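# Remove stained block from upright row, close gap

## Task

Pull the yellow-brown stained block out of the row of edge-standing blocks and lay it flat on an empty part of the bench, clear of the row; then push the grey blocks together so that they stand face to face again with no gap.

## Robot and tools

Robot: two arms, left_arm and right_arm, each ending in a five-fingered hand. right_arm has a right hand; left_arm has its mirror image, a left hand. Bases sit in the scene frame at left_arm (-0.021, +0.302, 0) m and right_arm (+0.045, -0.341, 0) m, both nearly unrotated. Scene frame: origin at table-top height halfway between the arms, +z up, +x forward over the table, +y toward left_arm. Arm names do not match image sides. A camera stand stands behind the arms.

Hand point: a point fixed to the palm, 0.15 m out from the wrist flange along the fingers and 0.05 m in front of the palm. Its +z runs along straight fingers, +y out of the palm, +x across the palm away from the thumb on the right hand (toward the thumb on the left hand). Straight fingertips reach about 0.06-0.07 m past the point along +z and sit 0.06 m behind it along -y. A wrist bracket on the little-finger side can strike objects. Arms track loosely: resting 1-3 cm (sometimes 5 cm) off, usually low, is normal and not a contact sign.

Row layout (execute_actions and move): 28 numbers, each in [-1, 1], always covering both arms: left dx, dy, dz, rx, ry, rz, left thumb_turn, thumb_bend, index, middle, ring, little, left force_limit, speed, then the same 14 for the right arm. The six pose numbers are an offset, not a pose: they are measured from that arm's Hand target as it was when the action or move began, along that Hand target's own axes. 1.0 equals 0.6 m for dx/dy/dz and 180 degrees for rx/ry/rz, which form a single rotation vector. All rows of one action count from the same start, so sending one offset again moves further. All six zero re-requests the current Hand target. Orientation commands are clipped to within 40 degrees of the measured orientation each step.

Hand numbers are absolute targets: -1 open/straight, +1 closed. thumb_turn +1 puts the thumb opposite the fingers; -1 beside the palm. force_limit maps -1..+1 to about 0..10 N at the fingertip (0..15 N for the two thumb motors). speed rises from near zero at -1 to full at +0.48 and above; full travel takes 0.49 s. For a soft grip close at speed -0.94 or below. There is no 'no change' value: to keep a hand as it is, resend its last eight sent numbers (if none sent yet, use hand_measured plus hand_force_limit and hand_speed). Thumb-opposed grips suit objects about 0.035-0.065 m thick. Useful shapes: open hand all -1; thumb opposed and ready (+1.00, -0.65, -1, -1, -1, -1); half closed (+1.00, -0.28, 0.00, -0.15, -0.93, -1.00). To tighten, raise force_limit and send a target more closed than hand_measured; to loosen, send a more open one.

Tools:
- execute_actions(actions, cameras): actions is a list of actions; each action is up to 15 rows, one per 1/30 s step, the last row held if fewer. Images come only with an empty list or when cameras names them.
- move(target, speed, blend, blocking, cameras): drives the hand points in straight lines toward one row, or a list of up to 15 rows, all offsets from the same starting Hand targets. speed is m/s, 0.002-4.3, default 0.25 (turns up to twice that in rad/s), one value or one per target. blend in metres rounds corners; 0 stops at each. Motion is capped at 10 s, does not avoid obstacles or the other arm, and hand numbers of later targets are applied on arrival. Keep paths away from an arm's own base.
- wait(seconds 0-10): lets the scene run holding last commands.
- stop: brakes a running move.
- zoom_image(camera, region [x0,y0,x1,y1] px, max 504x504): cameras cam_high 896x504, cam_left_wrist and cam_right_wrist 672x504.
- show_instructions: displays the task's reference pictures.
- finished_scene: ends the scene irreversibly.

Results: per arm end_effector_position (m) and end_effector_quat_wxyz in the scene frame; Hand target (the next offsets' origin); joint positions, velocities and torques; hand_measured, hand_stopped_by (moving, target, force, stalled, fault), hand_load_n (positive means pushed open; near 0 after lifting means the grip was lost). move adds a 'move:' line: done, off_target, moving, held or fault, plus limits such as paced or held. MOTOR HOT warns of overheating; at 100 °C the arm drops for 30-60 s. Holding loads, stretching out or pushing unreachable poses heats motors.

Avoid: dropping or flinging blocks, knocking any off the table, fast contacts, pressing far past contact, arm-to-arm contact or closing one hand on the other, excessive finger loads. To release a push, command back past the hand point. Loose objects may be nudged by disturbances, so check with cameras before finishing.

Each tool is called after ">>>" by a JSON object that holds its "method" and its "body".

Reference images:

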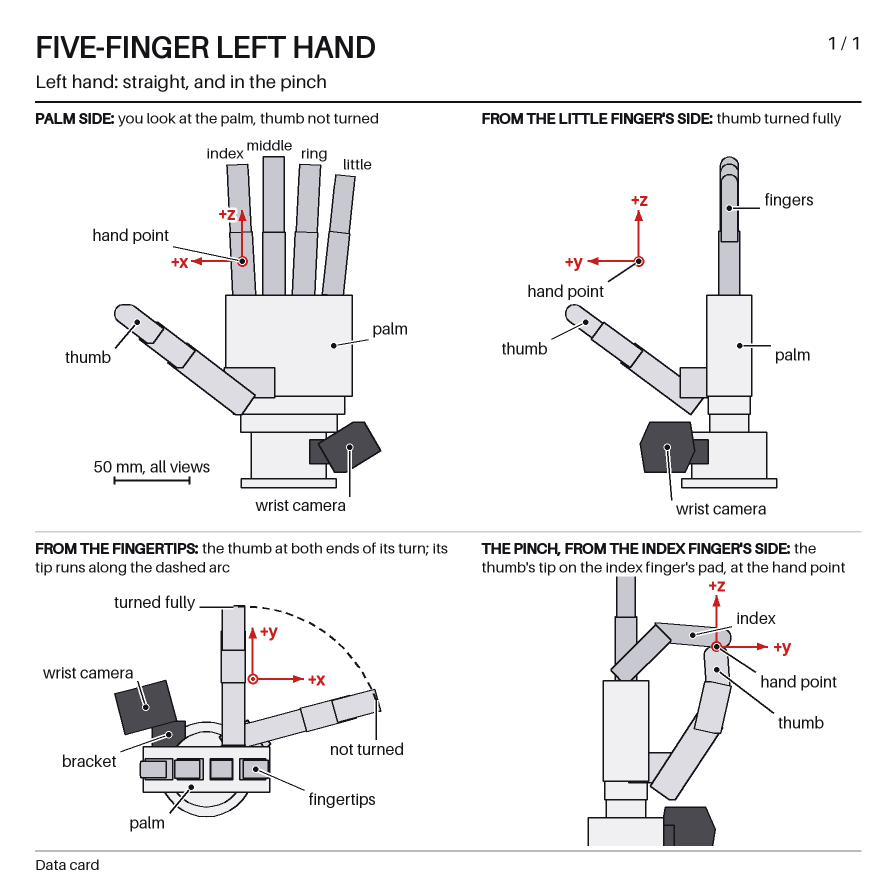

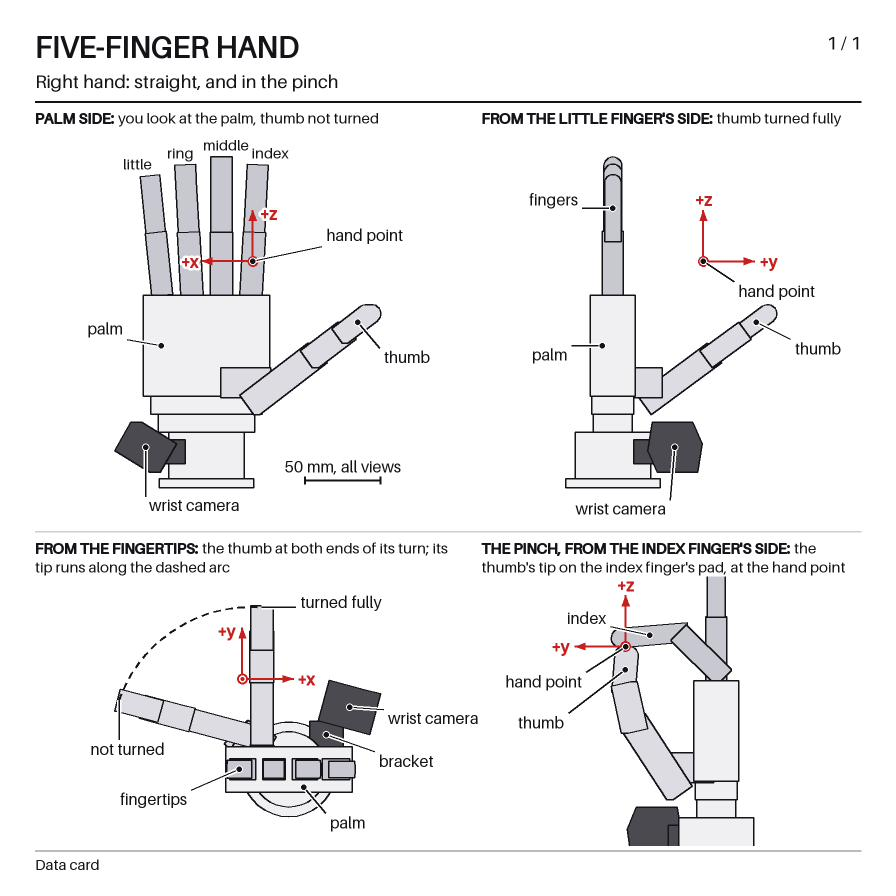

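## Session

>>> {"method": "execute_actions", "body": {"actions": []}}

Scene clock: 0.00 s.
left_arm: end_effector_position=(+0.2513, +0.3852, +0.3099) hand_measured=(-1.000, -1.000, -1.000, -1.000, -1.000, -1.000) hand_load_n=(+0.0, +0.0, +0.0, +0.0, +0.0, +0.0) hand_stopped_by=(target, target, target, target, target, target) hand_force_limit=0.00 hand_speed=-0.80 end_effector_quat_wxyz=(-0.144, +0.945, -0.039, +0.291) | right_arm: end_effector_position=(+0.6891, -0.2050, +0.1350) hand_measured=(-1.000, -1.000, -1.000, -1.000, -1.000, -1.000) hand_load_n=(+0.0, +0.0, +0.0, +0.0, +0.0, +0.0) hand_stopped_by=(target, target, target, target, target, target) hand_force_limit=0.00 hand_speed=-0.80 end_effector_quat_wxyz=(-0.118, +0.927, -0.355, -0.005)
Joint positions: left_arm=[0.605 0.639 0.937 -1.217 0.121 -0.912] | right_arm=[0.151 2.251 2.317 -1.523 -0.209 -0.661]
Joint velocities: within noise
Joint torques (N m): no reading
Heat: left arm: hottest waist 29 °C; right arm: hottest waist 31 °C.
Hand target: left_arm +0.2535, +0.3868, +0.3213; -0.151, +0.941, -0.040, +0.300 | right_arm +0.6946, -0.2041, +0.1411; -0.124, +0.927, -0.354, +0.004

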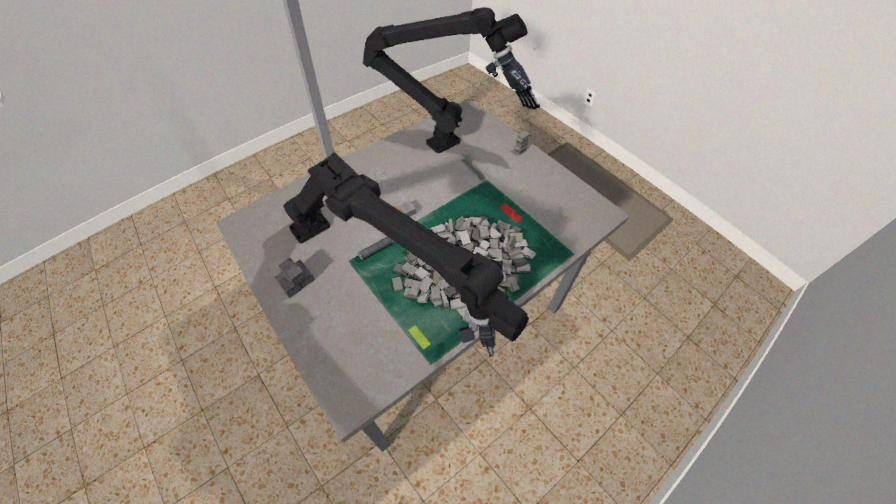

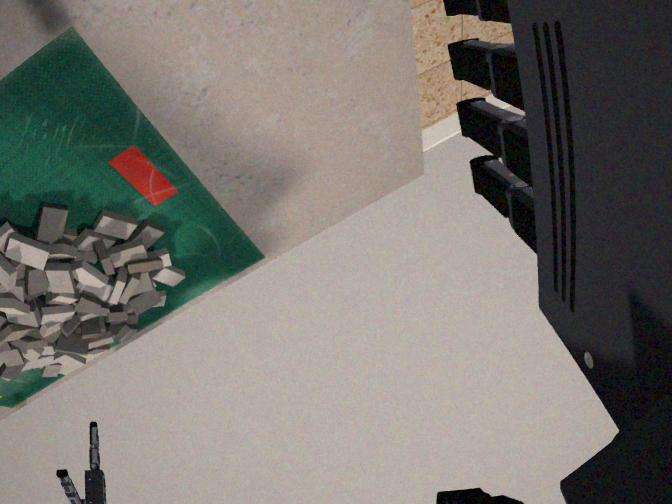

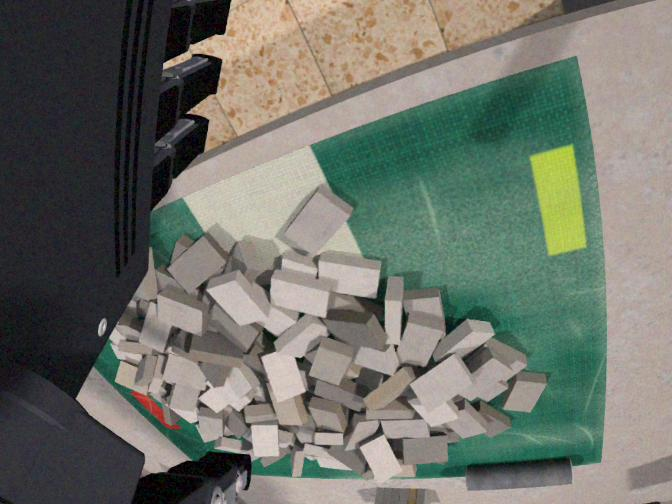

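>>> {"method": "zoom_image", "body": {"camera": "cam_high", "region": [340, 170, 600, 370]}}

>>> {"method": "zoom_image", "body": {"camera": "cam_high", "region": [340, 180, 460, 280]}}

>>> {"method": "zoom_image", "body": {"camera": "cam_high", "region": [480, 100, 600, 190]}}

Scaled by 1.938 from the camera's 896x504 image, which has a finer 1280x720 frame.

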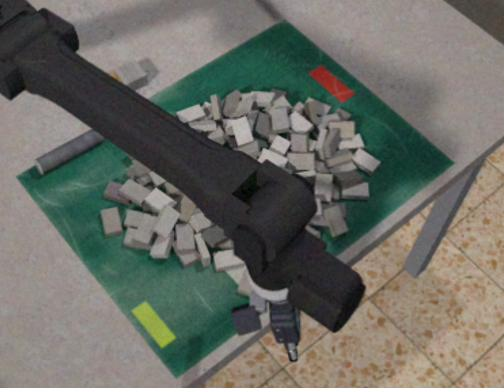

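Scaled by 4.200 from the camera's 896x504 image, which has a finer 1280x720 frame.

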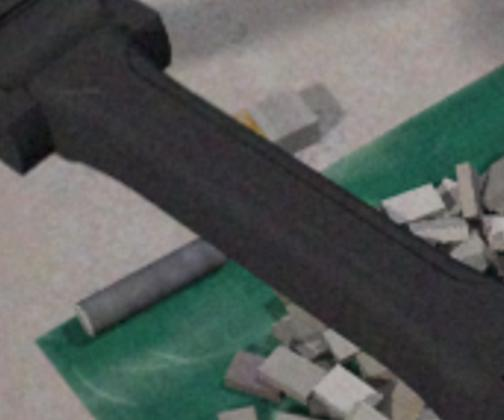

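Scaled by 4.200 from the camera's 896x504 image, which has a finer 1280x720 frame.

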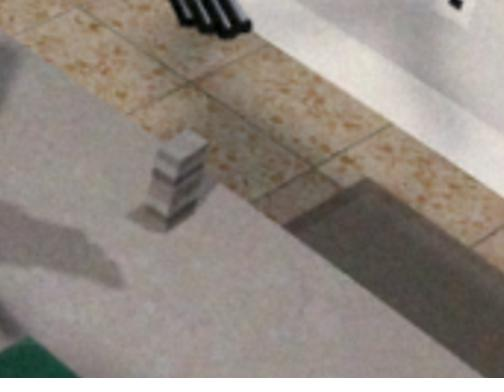

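>>> {"method": "move", "body": {"target": [[0,0,0,0,0,0,-1,-1,-1,-1,-1,-1,0,-0.8,-0.0161,-0.0465,-0.1938,0,0,0,-1,-1,-1,-1,-1,-1,0,-0.8],[0,0,0,0,0,0,-1,-1,-1,-1,-1,-1,0,-0.8,-0.0027,0.44,-0.4493,0,0,0,-1,-1,-1,-1,-1,-1,0,-0.8]], "speed": 0.35, "blend": 0.05, "cameras": ["all"]}}

Scene clock: 30.40 s.
left_arm: end_effector_position=(+0.2513, +0.3852, +0.3099) hand_measured=(-1.000, -1.000, -1.000, -1.000, -1.000, -1.000) hand_load_n=(+0.0, +0.0, +0.0, +0.5, +0.0, +0.0) hand_stopped_by=(target, target, target, target, target, target) hand_force_limit=0.00 hand_speed=-0.80 end_effector_quat_wxyz=(-0.144, +0.945, -0.039, +0.291) | right_arm: end_effector_position=(+0.4969, -0.4506, +0.3425) hand_measured=(-1.000, -1.000, -1.000, -1.000, -1.000, -1.000) hand_load_n=(+0.0, +0.0, +0.0, +0.0, +0.0, +0.0) hand_stopped_by=(target, target, target, target, target, target) hand_force_limit=0.00 hand_speed=-0.80 end_effector_quat_wxyz=(-0.132, +0.919, -0.362, +0.084)
Joint positions: left_arm=[0.605 0.639 0.937 -1.217 0.121 -0.912] | right_arm=[-0.274 1.601 1.901 -1.669 -0.241 -1.055]
Joint torques (N m): left_arm=[-1.32 -0.79 10.13 1.17 0.04 -0.06] | right_arm=[-1.08 -14.04 8.1 0.14 -0.24 -0.13]
Heat: left arm: hottest waist 29 °C; right arm: hottest waist 31 °C.
Hand target: left_arm +0.2535, +0.3868, +0.3213; -0.151, +0.941, -0.040, +0.300 | right_arm +0.4950, -0.4539, +0.3414; -0.123, +0.927, -0.354, +0.004
Off the commanded pose: left_arm 0.012 m, 1 deg | right_arm 0.004 m, 9 deg.
joint sent to its limit (right arm) — joint 4 (wrist pitch), lower limit. The joint targets are off in orientation, not in position.
move: off_target (left_arm, right_arm)

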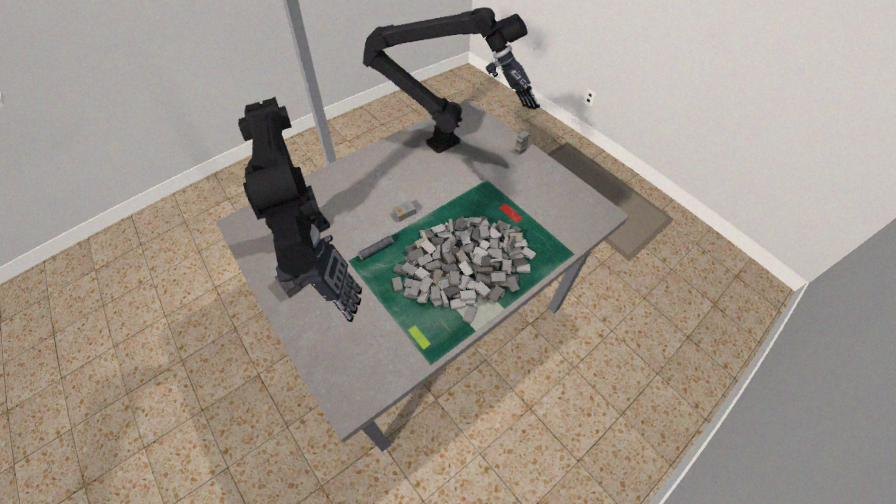

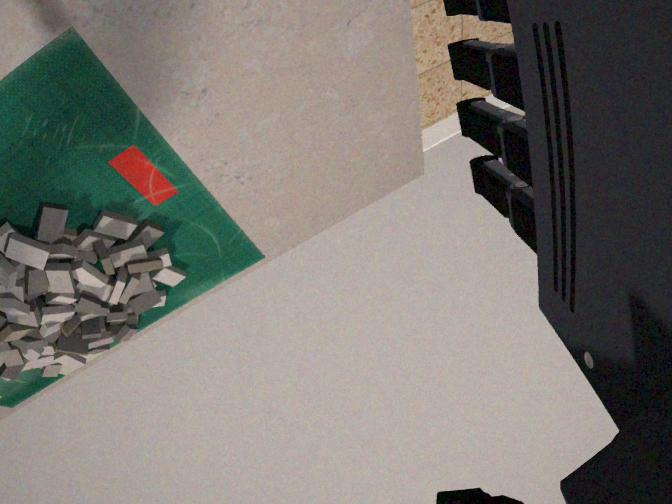

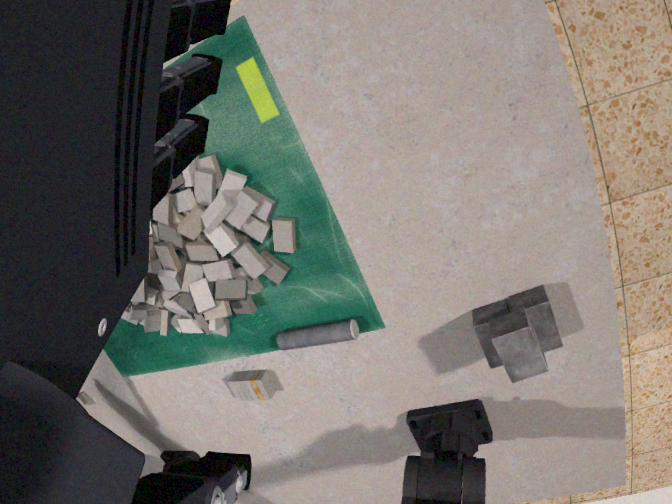

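>>> {"method": "zoom_image", "body": {"camera": "cam_high", "region": [370, 185, 440, 235]}}

>>> {"method": "zoom_image", "body": {"camera": "cam_right_wrist", "region": [200, 345, 300, 420]}}

Scaled by 7.200 from the camera's 896x504 image, which has a finer 1280x720 frame.

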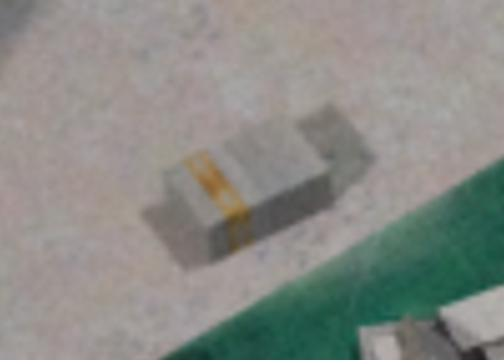

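Scaled by 5.040 from the camera's 672x504 image, which has a finer 960x720 frame.

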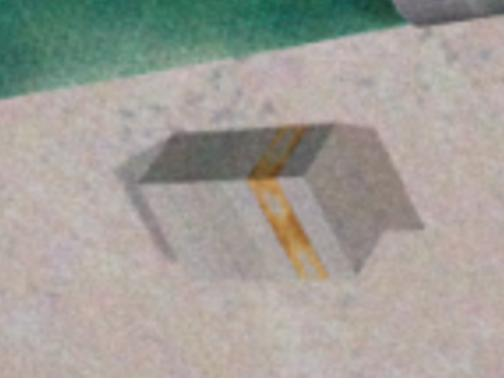

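>>> {"method": "move", "body": {"target": [[0,0,0,0,0,0,-1,-1,-1,-1,-1,-1,0,-0.8,-0.5227,-0.328,0.1927,0.0766,0.08,0.1294,1,-1,1,-0.4,1,1,0,-0.2],[0,0,0,0,0,0,-1,-1,-1,-1,-1,-1,0,-0.8,-0.7963,-0.038,0.3177,0.1531,0.1603,0.2588,1,-1,1,-0.4,1,1,0,-0.2]], "speed": 0.3, "blend": 0.08, "cameras": ["all"]}}

Scene clock: 235.47 s.
left_arm: end_effector_position=(+0.2513, +0.3852, +0.3099) hand_measured=(-1.000, -1.000, -1.000, -1.000, -1.000, -1.000) hand_load_n=(+0.0, +0.0, +0.0, +0.0, +0.0, +0.0) hand_stopped_by=(target, target, target, target, target, target) hand_force_limit=0.00 hand_speed=-0.80 end_effector_quat_wxyz=(-0.144, +0.945, -0.039, +0.291) | right_arm: end_effector_position=(+0.1722, -0.0915, +0.1878) hand_measured=(+1.000, -1.000, +1.000, -0.400, +1.000, +1.000) hand_load_n=(+0.0, +0.0, +0.0, +0.0, +0.0, +0.0) hand_stopped_by=(target, target, target, target, target, target) hand_force_limit=0.00 hand_speed=-0.20 end_effector_quat_wxyz=(+0.225, -0.632, +0.692, -0.266)
Joint positions: left_arm=[0.605 0.639 0.937 -1.217 0.121 -0.912] | right_arm=[1.369 0.934 0.864 -1.451 0.71 1.457]
Joint torques (N m): left_arm=[-1.32 -0.62 10.1 1.31 0.02 -0.03] | right_arm=[0.73 -3.31 11.04 -0.21 0.69 0.14]
Heat: left arm: hottest elbow 34 °C; right arm: hottest elbow 32 °C.
Hand target: left_arm +0.2535, +0.3868, +0.3213; -0.151, +0.941, -0.040, +0.300 | right_arm +0.1698, -0.0806, +0.2002; +0.235, -0.631, +0.692, -0.259
Off the commanded pose: left_arm 0.012 m, 1 deg | right_arm 0.017 m, 1 deg.
move: off_target (left_arm, right_arm)

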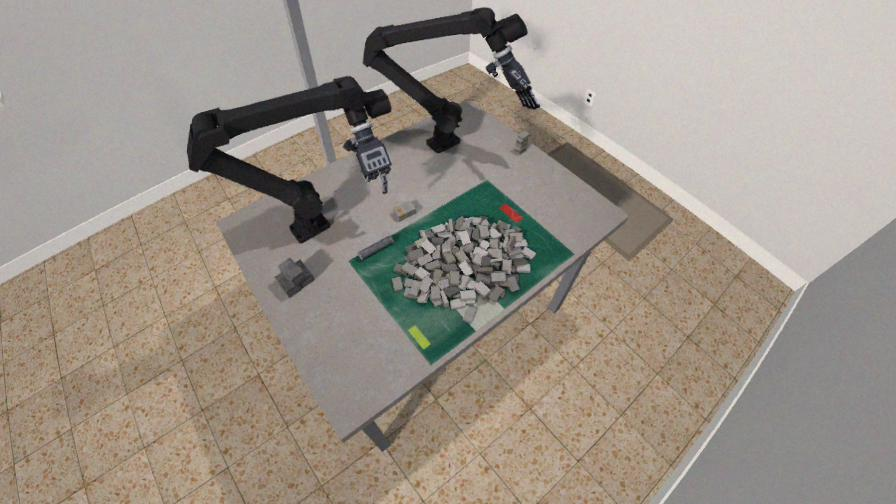

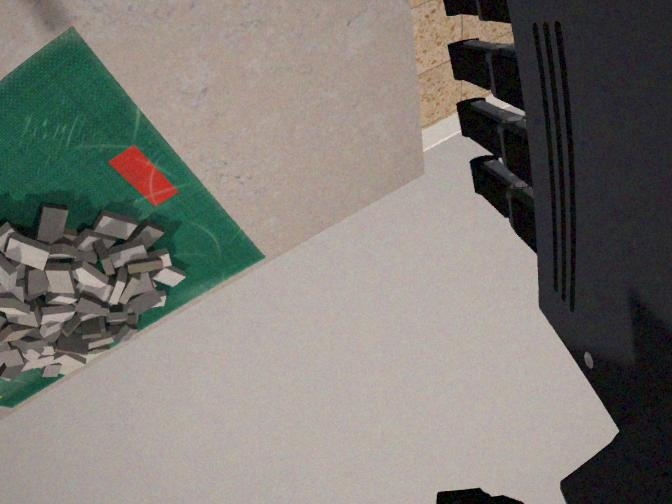

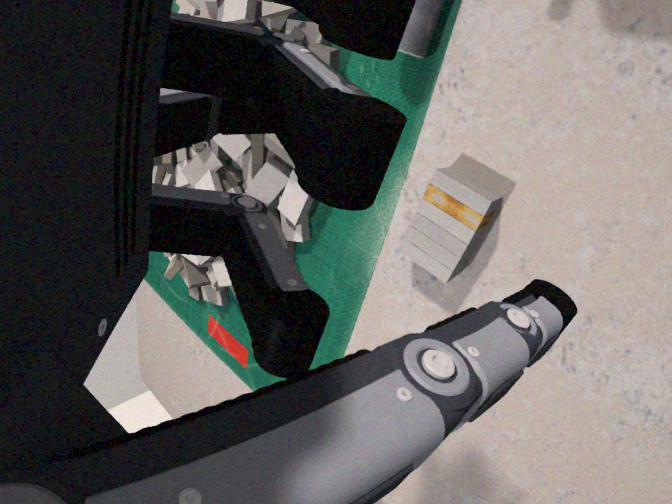

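>>> {"method": "zoom_image", "body": {"camera": "cam_right_wrist", "region": [370, 130, 550, 320]}}

>>> {"method": "zoom_image", "body": {"camera": "cam_high", "region": [340, 110, 450, 230]}}

Scaled by 2.653 from the camera's 672x504 image, which has a finer 960x720 frame.

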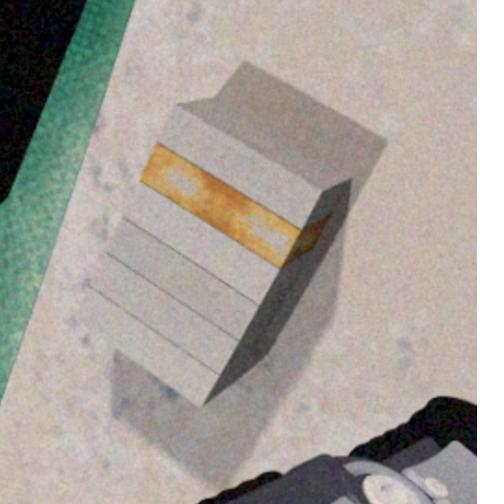

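Scaled by 4.200 from the camera's 896x504 image, which has a finer 1280x720 frame.

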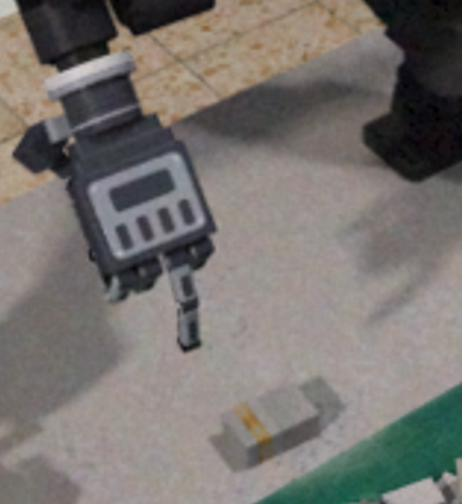

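>>> {"method": "move", "body": {"target": [0,0,0,0,0,0,-1,-1,-1,-1,-1,-1,0,-0.8,-0.0983,0.0275,0.1968,0.0778,-0.0222,-0.0195,1,-1,1,-0.2,1,1,0,-0.2], "speed": 0.2, "cameras": ["all"]}}

Scene clock: 419.20 s.
left_arm: end_effector_position=(+0.2513, +0.3852, +0.3099) hand_measured=(-1.000, -1.000, -1.000, -1.000, -1.000, -1.000) hand_load_n=(+0.0, +0.0, +0.0, +0.0, +0.0, +0.0) hand_stopped_by=(target, target, target, target, target, target) hand_force_limit=0.00 hand_speed=-0.80 end_effector_quat_wxyz=(-0.144, +0.945, -0.039, +0.291) | right_arm: end_effector_position=(+0.2342, -0.0265, +0.1013) hand_measured=(+1.000, -1.000, +1.000, -0.200, +1.000, +1.000) hand_load_n=(+0.0, +0.0, +0.0, +0.0, +0.0, +0.5) hand_stopped_by=(target, target, target, target, target, target) hand_force_limit=0.00 hand_speed=-0.20 end_effector_quat_wxyz=(-0.328, +0.630, -0.624, +0.325)
Joint positions: left_arm=[0.605 0.639 0.937 -1.217 0.121 -0.912] | right_arm=[1.33 1.14 0.676 -0.787 0.922 1.176]
Joint torques (N m): left_arm=[-1.32 -0.62 10.1 1.22 0.03 -0.04] | right_arm=[-2.14 -6.36 7.66 1.4 0.61 -0.11]
Heat: left arm: hottest elbow 36 °C; right arm: hottest elbow 37 °C.
Hand target: left_arm +0.2535, +0.3868, +0.3213; -0.151, +0.941, -0.040, +0.300 | right_arm +0.2400, -0.0280, +0.1001; -0.326, +0.627, -0.627, +0.327
Off the commanded pose: left_arm 0.012 m, 1 deg | right_arm 0.006 m, 1 deg.
move: off_target (left_arm)

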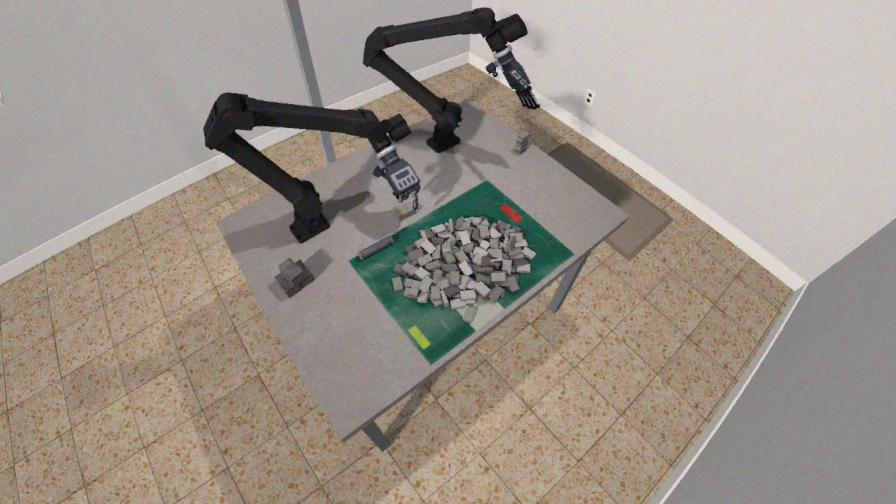

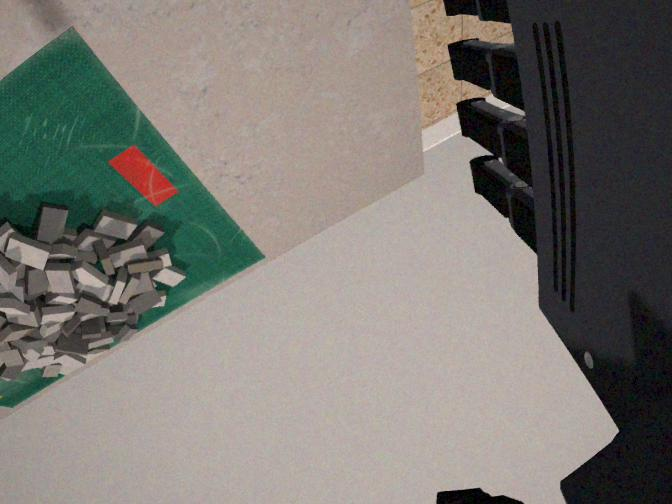

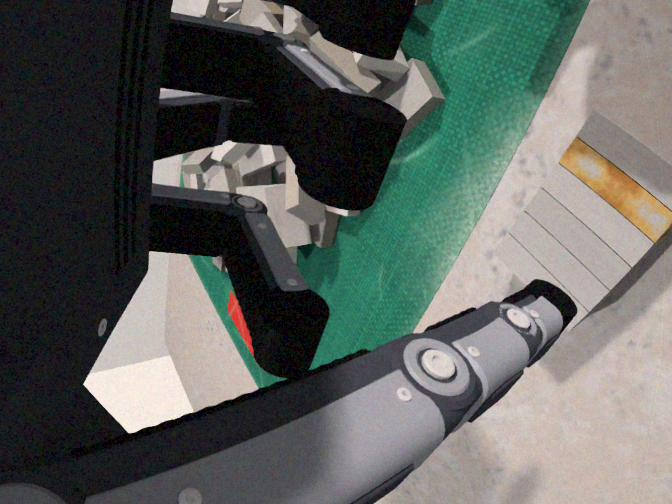

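>>> {"method": "zoom_image", "body": {"camera": "cam_right_wrist", "region": [480, 90, 672, 350]}}

>>> {"method": "zoom_image", "body": {"camera": "cam_high", "region": [360, 150, 450, 240]}}

Scaled by 1.938 from the camera's 672x504 image, which has a finer 960x720 frame.

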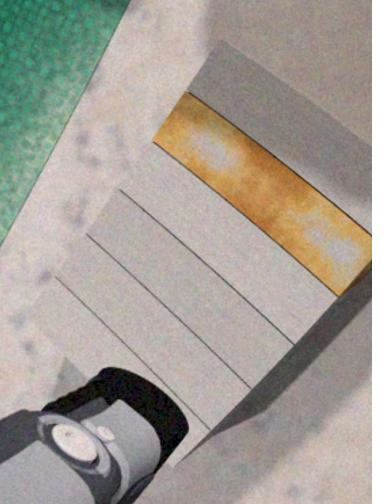

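Scaled by 5.600 from the camera's 896x504 image, which has a finer 1280x720 frame.

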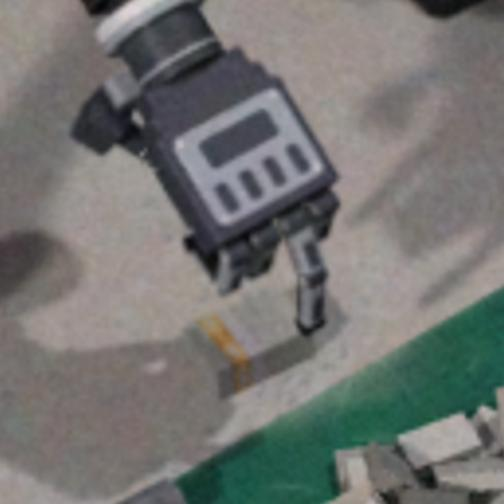

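>>> {"method": "move", "body": {"target": [0,0,0,0,0,0,-1,-1,-1,-1,-1,-1,0,-0.8,0.0092,0.0573,0.0288,0,0,0,1,-1,1,-0.2,1,1,0,-0.2], "speed": 0.12, "cameras": ["cam_high","cam_right_wrist"]}}

>>> {"method": "zoom_image", "body": {"camera": "cam_right_wrist", "region": [460, 100, 672, 350]}}

>>> {"method": "zoom_image", "body": {"camera": "cam_high", "region": [370, 160, 440, 230]}}

Scene clock: 498.20 s.
left_arm: end_effector_position=(+0.2513, +0.3852, +0.3099) hand_measured=(-1.000, -1.000, -1.000, -1.000, -1.000, -1.000) hand_load_n=(-0.5, -0.5, +0.0, +0.0, +0.0, +0.0) hand_stopped_by=(target, target, target, target, target, target) hand_force_limit=0.00 hand_speed=-0.80 end_effector_quat_wxyz=(-0.144, +0.945, -0.039, +0.291) | right_arm: end_effector_position=(+0.2322, -0.0356, +0.0641) hand_measured=(+1.000, -1.000, +1.000, -0.200, +1.000, +1.000) hand_load_n=(+0.0, +0.0, +0.0, +0.0, +0.0, +0.0) hand_stopped_by=(target, target, target, target, target, target) hand_force_limit=0.00 hand_speed=-0.20 end_effector_quat_wxyz=(-0.324, +0.632, -0.623, +0.327)
Joint positions: left_arm=[0.605 0.639 0.937 -1.217 0.121 -0.912] | right_arm=[1.33 1.184 0.599 -0.676 0.922 1.176]
Joint torques (N m): left_arm=[-1.38 -0.79 10.03 1.25 0.05 -0.04] | right_arm=[-1.14 -5.77 7.3 1.21 0.79 0.12]
Heat: left arm: hottest elbow 37 °C; right arm: hottest elbow 32 °C.
Hand target: left_arm +0.2535, +0.3868, +0.3213; -0.151, +0.941, -0.040, +0.300 | right_arm +0.2344, -0.0336, +0.0620; -0.326, +0.627, -0.627, +0.327
Off the commanded pose: left_arm 0.012 m, 1 deg | right_arm 0.004 m, 1 deg.
move: off_target (left_arm)
Images, in order (width x height): cam_high 896x504, cam_right_wrist 672x504.

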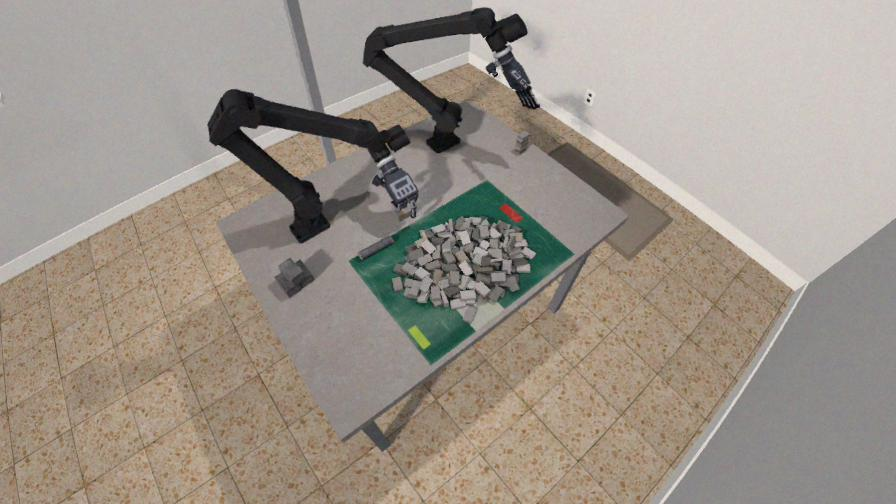

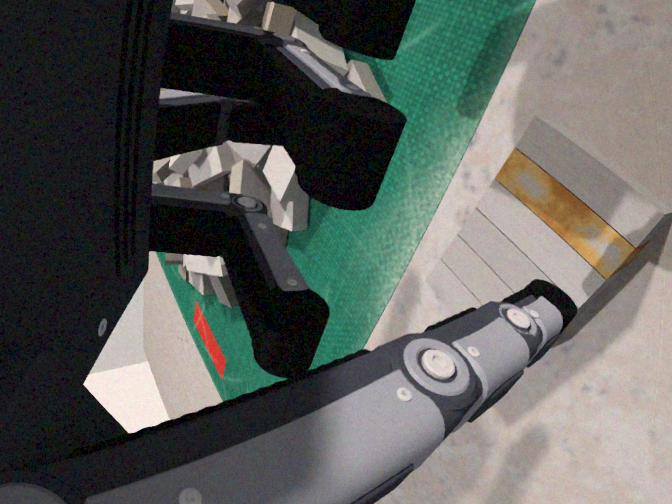

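Scaled by 2.016 from the camera's 672x504 image, which has a finer 960x720 frame.

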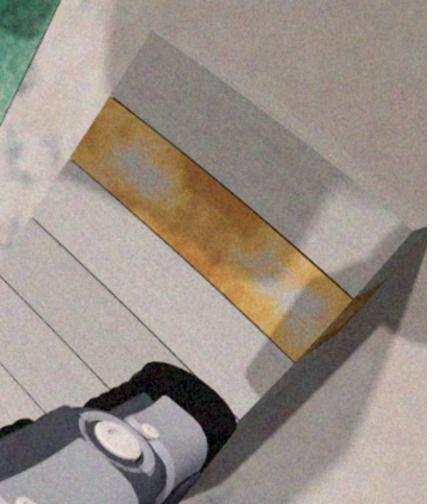

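Scaled by 7.200 from the camera's 896x504 image, which has a finer 1280x720 frame.

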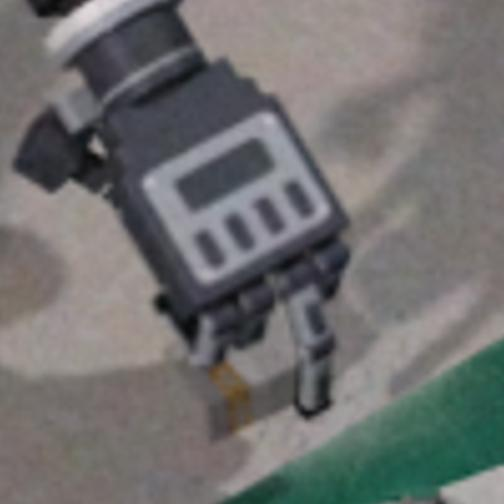

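>>> {"method": "zoom_image", "body": {"camera": "cam_right_wrist", "region": [590, 180, 672, 300]}}

>>> {"method": "zoom_image", "body": {"camera": "cam_right_wrist", "region": [500, 90, 672, 240]}}

Scaled by 4.200 from the camera's 672x504 image, which has a finer 960x720 frame.

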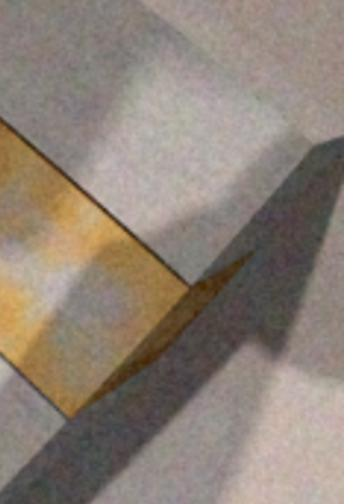

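Scaled by 2.930 from the camera's 672x504 image, which has a finer 960x720 frame.

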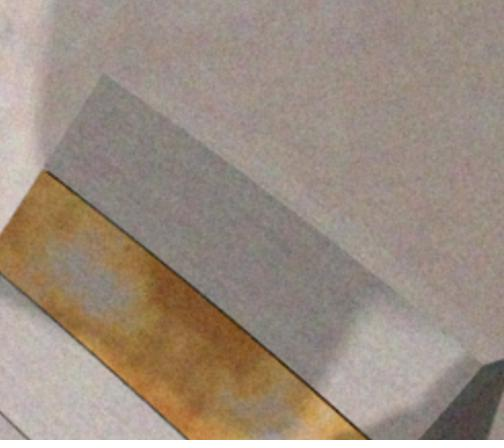

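>>> {"method": "move", "body": {"target": [[0,0,0,0,0,0,-1,-1,-1,-1,-1,-1,0,-0.8,0.0125,0.0167,-0.0238,0,0,0,1,-1,1,-0.2,1,1,0,-0.2],[0,0,0,0,0,0,-1,-1,-1,-1,-1,-1,0,-0.8,0.0125,0.0371,-0.0094,0,0,0,1,-1,1,-0.2,1,1,0,-0.2]], "speed": 0.08, "cameras": ["cam_high","cam_right_wrist"]}}

>>> {"method": "zoom_image", "body": {"camera": "cam_right_wrist", "region": [430, 170, 672, 380]}}

>>> {"method": "zoom_image", "body": {"camera": "cam_high", "region": [380, 180, 430, 230]}}

Scene clock: 569.13 s.
left_arm: end_effector_position=(+0.2513, +0.3852, +0.3099) hand_measured=(-1.000, -1.000, -1.000, -1.000, -1.000, -1.000) hand_load_n=(+0.0, +0.0, +0.0, +0.0, +0.0, +0.0) hand_stopped_by=(target, target, target, target, target, target) hand_force_limit=0.00 hand_speed=-0.80 end_effector_quat_wxyz=(-0.144, +0.945, -0.039, +0.291) | right_arm: end_effector_position=(+0.2211, -0.0464, +0.0495) hand_measured=(+1.000, -1.000, +1.000, -0.200, +1.000, +1.000) hand_load_n=(+0.0, +0.0, +0.0, +0.0, +0.0, +0.0) hand_stopped_by=(target, target, target, target, target, target) hand_force_limit=0.00 hand_speed=-0.20 end_effector_quat_wxyz=(-0.321, +0.627, -0.629, +0.331)
Joint positions: left_arm=[0.605 0.639 0.937 -1.217 0.121 -0.912] | right_arm=[1.365 1.195 0.565 -0.701 0.936 1.262]
Joint torques (N m): left_arm=[-1.44 -0.56 10.17 1.2 0.01 -0.03] | right_arm=[0.56 -5.6 6.97 1.17 0.83 0.16]
Heat: left arm: hottest elbow 37 °C; right arm: hottest elbow 31 °C.
Hand target: left_arm +0.2535, +0.3868, +0.3213; -0.151, +0.941, -0.040, +0.300 | right_arm +0.2169, -0.0410, +0.0470; -0.326, +0.627, -0.627, +0.327
Off the commanded pose: left_arm 0.012 m, 1 deg | right_arm 0.007 m, 1 deg.
move: off_target (left_arm)
Images, in order (width x height): cam_high 896x504, cam_right_wrist 672x504.

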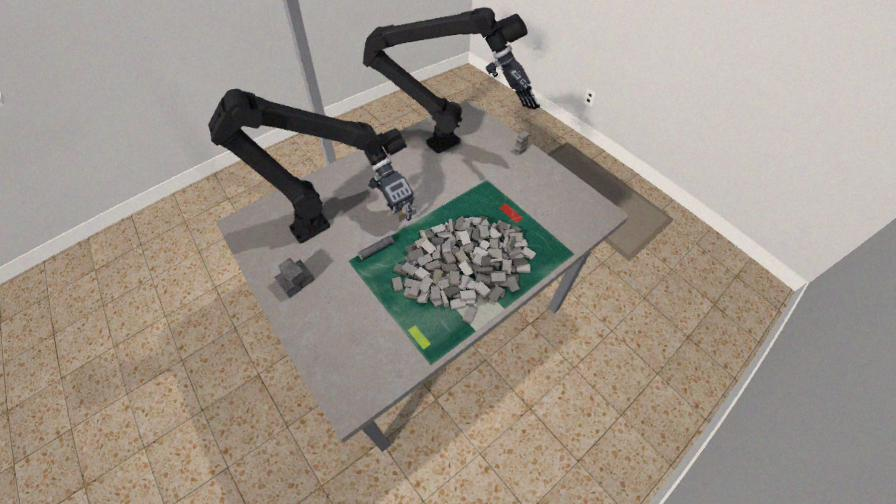

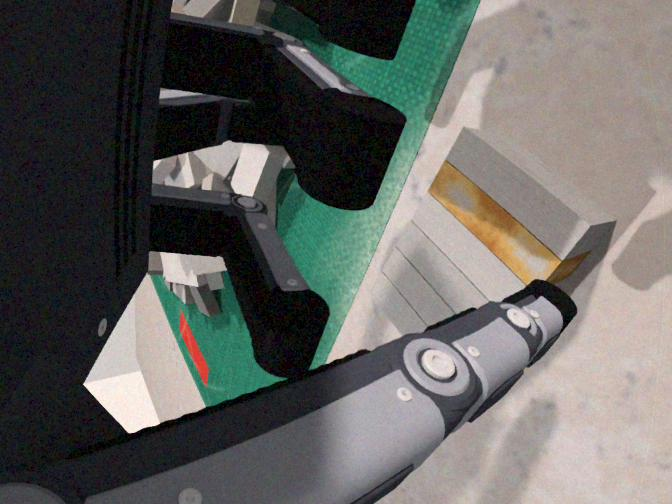

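Scaled by 2.083 from the camera's 672x504 image, which has a finer 960x720 frame.

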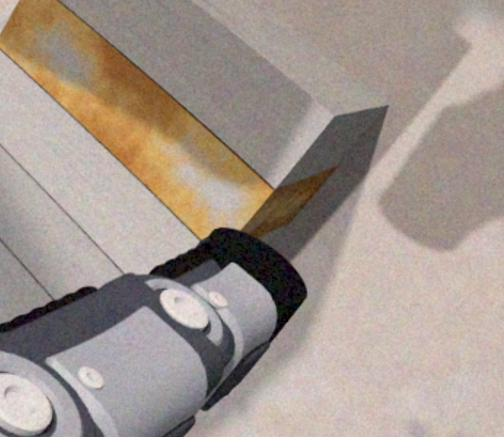

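Scaled by 10.080 from the camera's 896x504 image, which has a finer 1280x720 frame.

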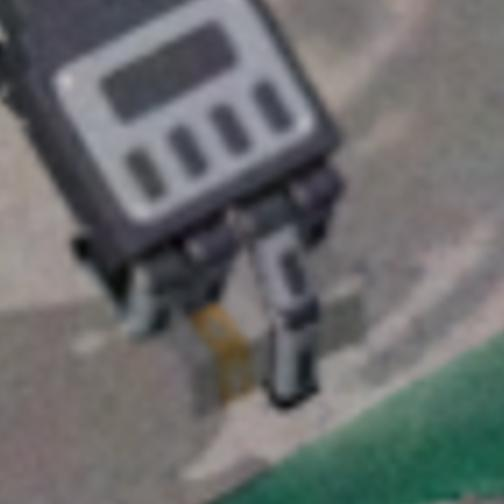

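>>> {"method": "zoom_image", "body": {"camera": "cam_high", "region": [388, 202, 424, 226]}}

>>> {"method": "zoom_image", "body": {"camera": "cam_right_wrist", "region": [530, 200, 672, 330]}}

Scaled by 14.000 from the camera's 896x504 image, which has a finer 1280x720 frame.

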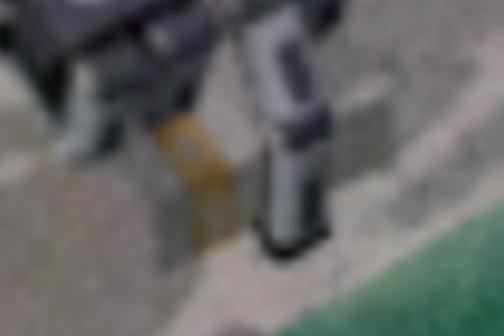

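Scaled by 3.549 from the camera's 672x504 image, which has a finer 960x720 frame.

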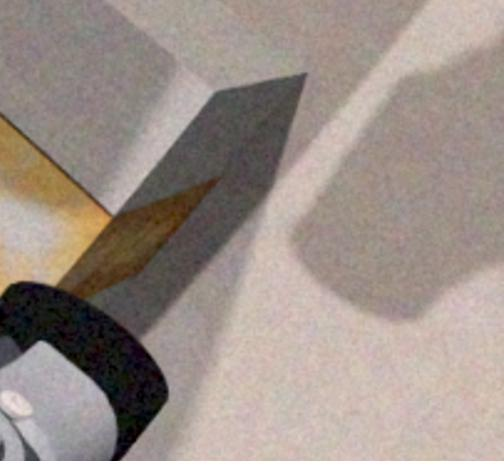

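>>> {"method": "move", "body": {"target": [0,0,0,0,0,0,-1,-1,-1,-1,-1,-1,0,-0.8,0.0027,0.0058,-0.0083,0,0,0,1,-1,1,-0.2,1,1,0,-0.2], "speed": 0.06, "cameras": ["cam_right_wrist"]}}

>>> {"method": "zoom_image", "body": {"camera": "cam_right_wrist", "region": [430, 170, 672, 380]}}

Scene clock: 687.60 s.
left_arm: end_effector_position=(+0.2513, +0.3852, +0.3099) hand_measured=(-1.000, -1.000, -1.000, -1.000, -1.000, -1.000) hand_load_n=(+0.0, +0.0, +0.0, +0.0, +0.0, +0.0) hand_stopped_by=(target, target, target, target, target, target) hand_force_limit=0.00 hand_speed=-0.80 end_effector_quat_wxyz=(-0.144, +0.945, -0.039, +0.291) | right_arm: end_effector_position=(+0.2165, -0.0422, +0.0506) hand_measured=(+1.000, -1.000, +1.000, -0.200, +1.000, +1.000) hand_load_n=(+0.0, +0.0, +0.0, +0.0, +0.0, +0.0) hand_stopped_by=(target, target, target, target, target, target) hand_force_limit=0.00 hand_speed=-0.20 end_effector_quat_wxyz=(-0.329, +0.622, -0.632, +0.325)
Joint positions: left_arm=[0.605 0.639 0.937 -1.217 0.121 -0.912] | right_arm=[1.384 1.195 0.565 -0.705 0.941 1.295]
Joint torques (N m): left_arm=[-1.44 -0.79 10.13 1.2 0.01 -0.04] | right_arm=[0.67 -5.77 6.87 0.06 0.84 0.13]
Heat: left arm: hottest elbow 38 °C; right arm: hottest elbow 31 °C.
Hand target: left_arm +0.2535, +0.3868, +0.3213; -0.151, +0.941, -0.040, +0.300 | right_arm +0.2109, -0.0426, +0.0470; -0.326, +0.627, -0.627, +0.326
Off the commanded pose: left_arm 0.012 m, 1 deg | right_arm 0.007 m, 1 deg.
move: off_target (left_arm)
Images, in order (width x height): cam_right_wrist 672x504.

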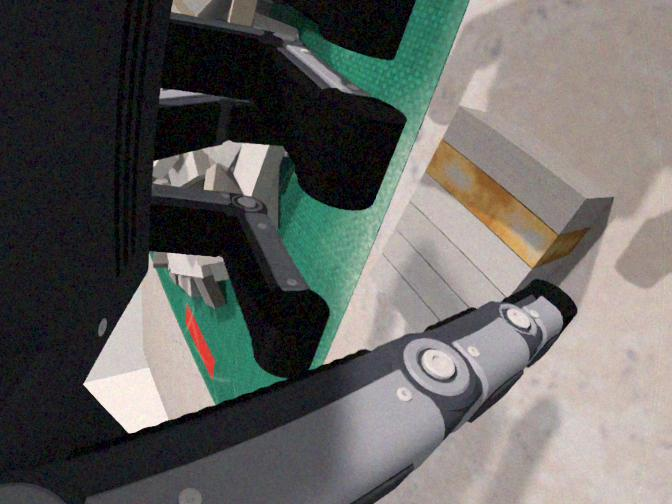

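Scaled by 2.083 from the camera's 672x504 image, which has a finer 960x720 frame.

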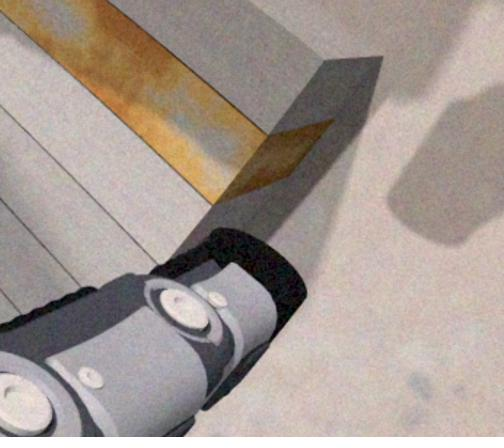

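>>> {"method": "move", "body": {"target": [0,0,0,0,0,0,-1,-1,-1,-1,-1,-1,0,-0.8,0.0105,0.0093,0.0045,0,0,0,1,-1,1,-0.2,1,1,0,-0.2], "speed": 0.06, "cameras": ["cam_right_wrist"]}}

>>> {"method": "zoom_image", "body": {"camera": "cam_right_wrist", "region": [430, 170, 672, 380]}}

Scene clock: 715.57 s.
left_arm: end_effector_position=(+0.2513, +0.3852, +0.3099) hand_measured=(-1.000, -1.000, -1.000, -1.000, -1.000, -1.000) hand_load_n=(+0.0, +0.0, +0.5, +0.0, +0.0, +0.0) hand_stopped_by=(target, target, target, target, target, target) hand_force_limit=0.00 hand_speed=-0.80 end_effector_quat_wxyz=(-0.144, +0.945, -0.039, +0.291) | right_arm: end_effector_position=(+0.2145, -0.0532, +0.0416) hand_measured=(+1.000, -1.000, +1.000, -0.200, +1.000, +1.000) hand_load_n=(+0.0, +0.0, +0.5, +0.0, +0.0, +0.0) hand_stopped_by=(target, target, target, target, target, target) hand_force_limit=0.00 hand_speed=-0.20 end_effector_quat_wxyz=(-0.320, +0.626, -0.629, +0.331)
Joint positions: left_arm=[0.605 0.639 0.937 -1.217 0.121 -0.912] | right_arm=[1.385 1.195 0.541 -0.705 0.941 1.296]
Joint torques (N m): left_arm=[-1.14 -0.26 10.15 1.26 0.03 -0.07] | right_arm=[0.85 -6.07 6.79 0.83 0.83 0.14]
Heat: left arm: hottest elbow 38 °C; right arm: hottest elbow 31 °C.
Hand target: left_arm +0.2535, +0.3868, +0.3213; -0.151, +0.941, -0.040, +0.300 | right_arm +0.2099, -0.0489, +0.0409; -0.326, +0.627, -0.627, +0.326
Off the commanded pose: left_arm 0.012 m, 1 deg | right_arm 0.006 m, 1 deg.
move: off_target (left_arm)
Images, in order (width x height): cam_right_wrist 672x504.

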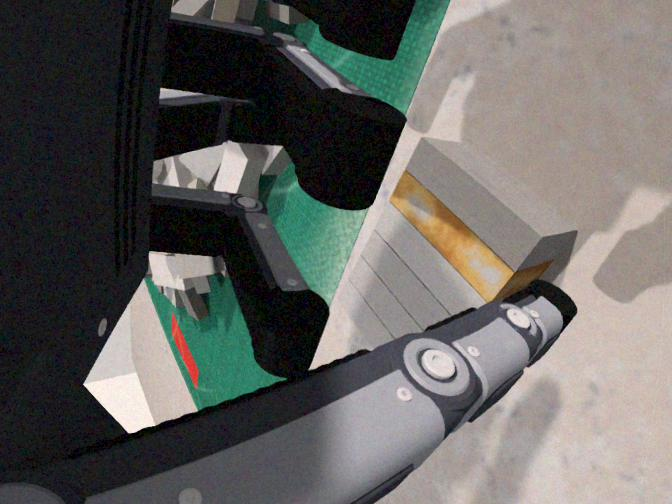

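Scaled by 2.083 from the camera's 672x504 image, which has a finer 960x720 frame.

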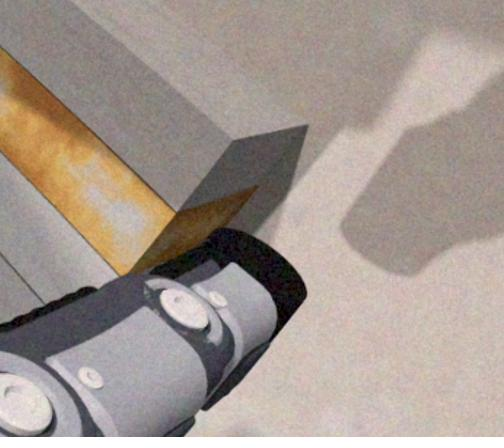

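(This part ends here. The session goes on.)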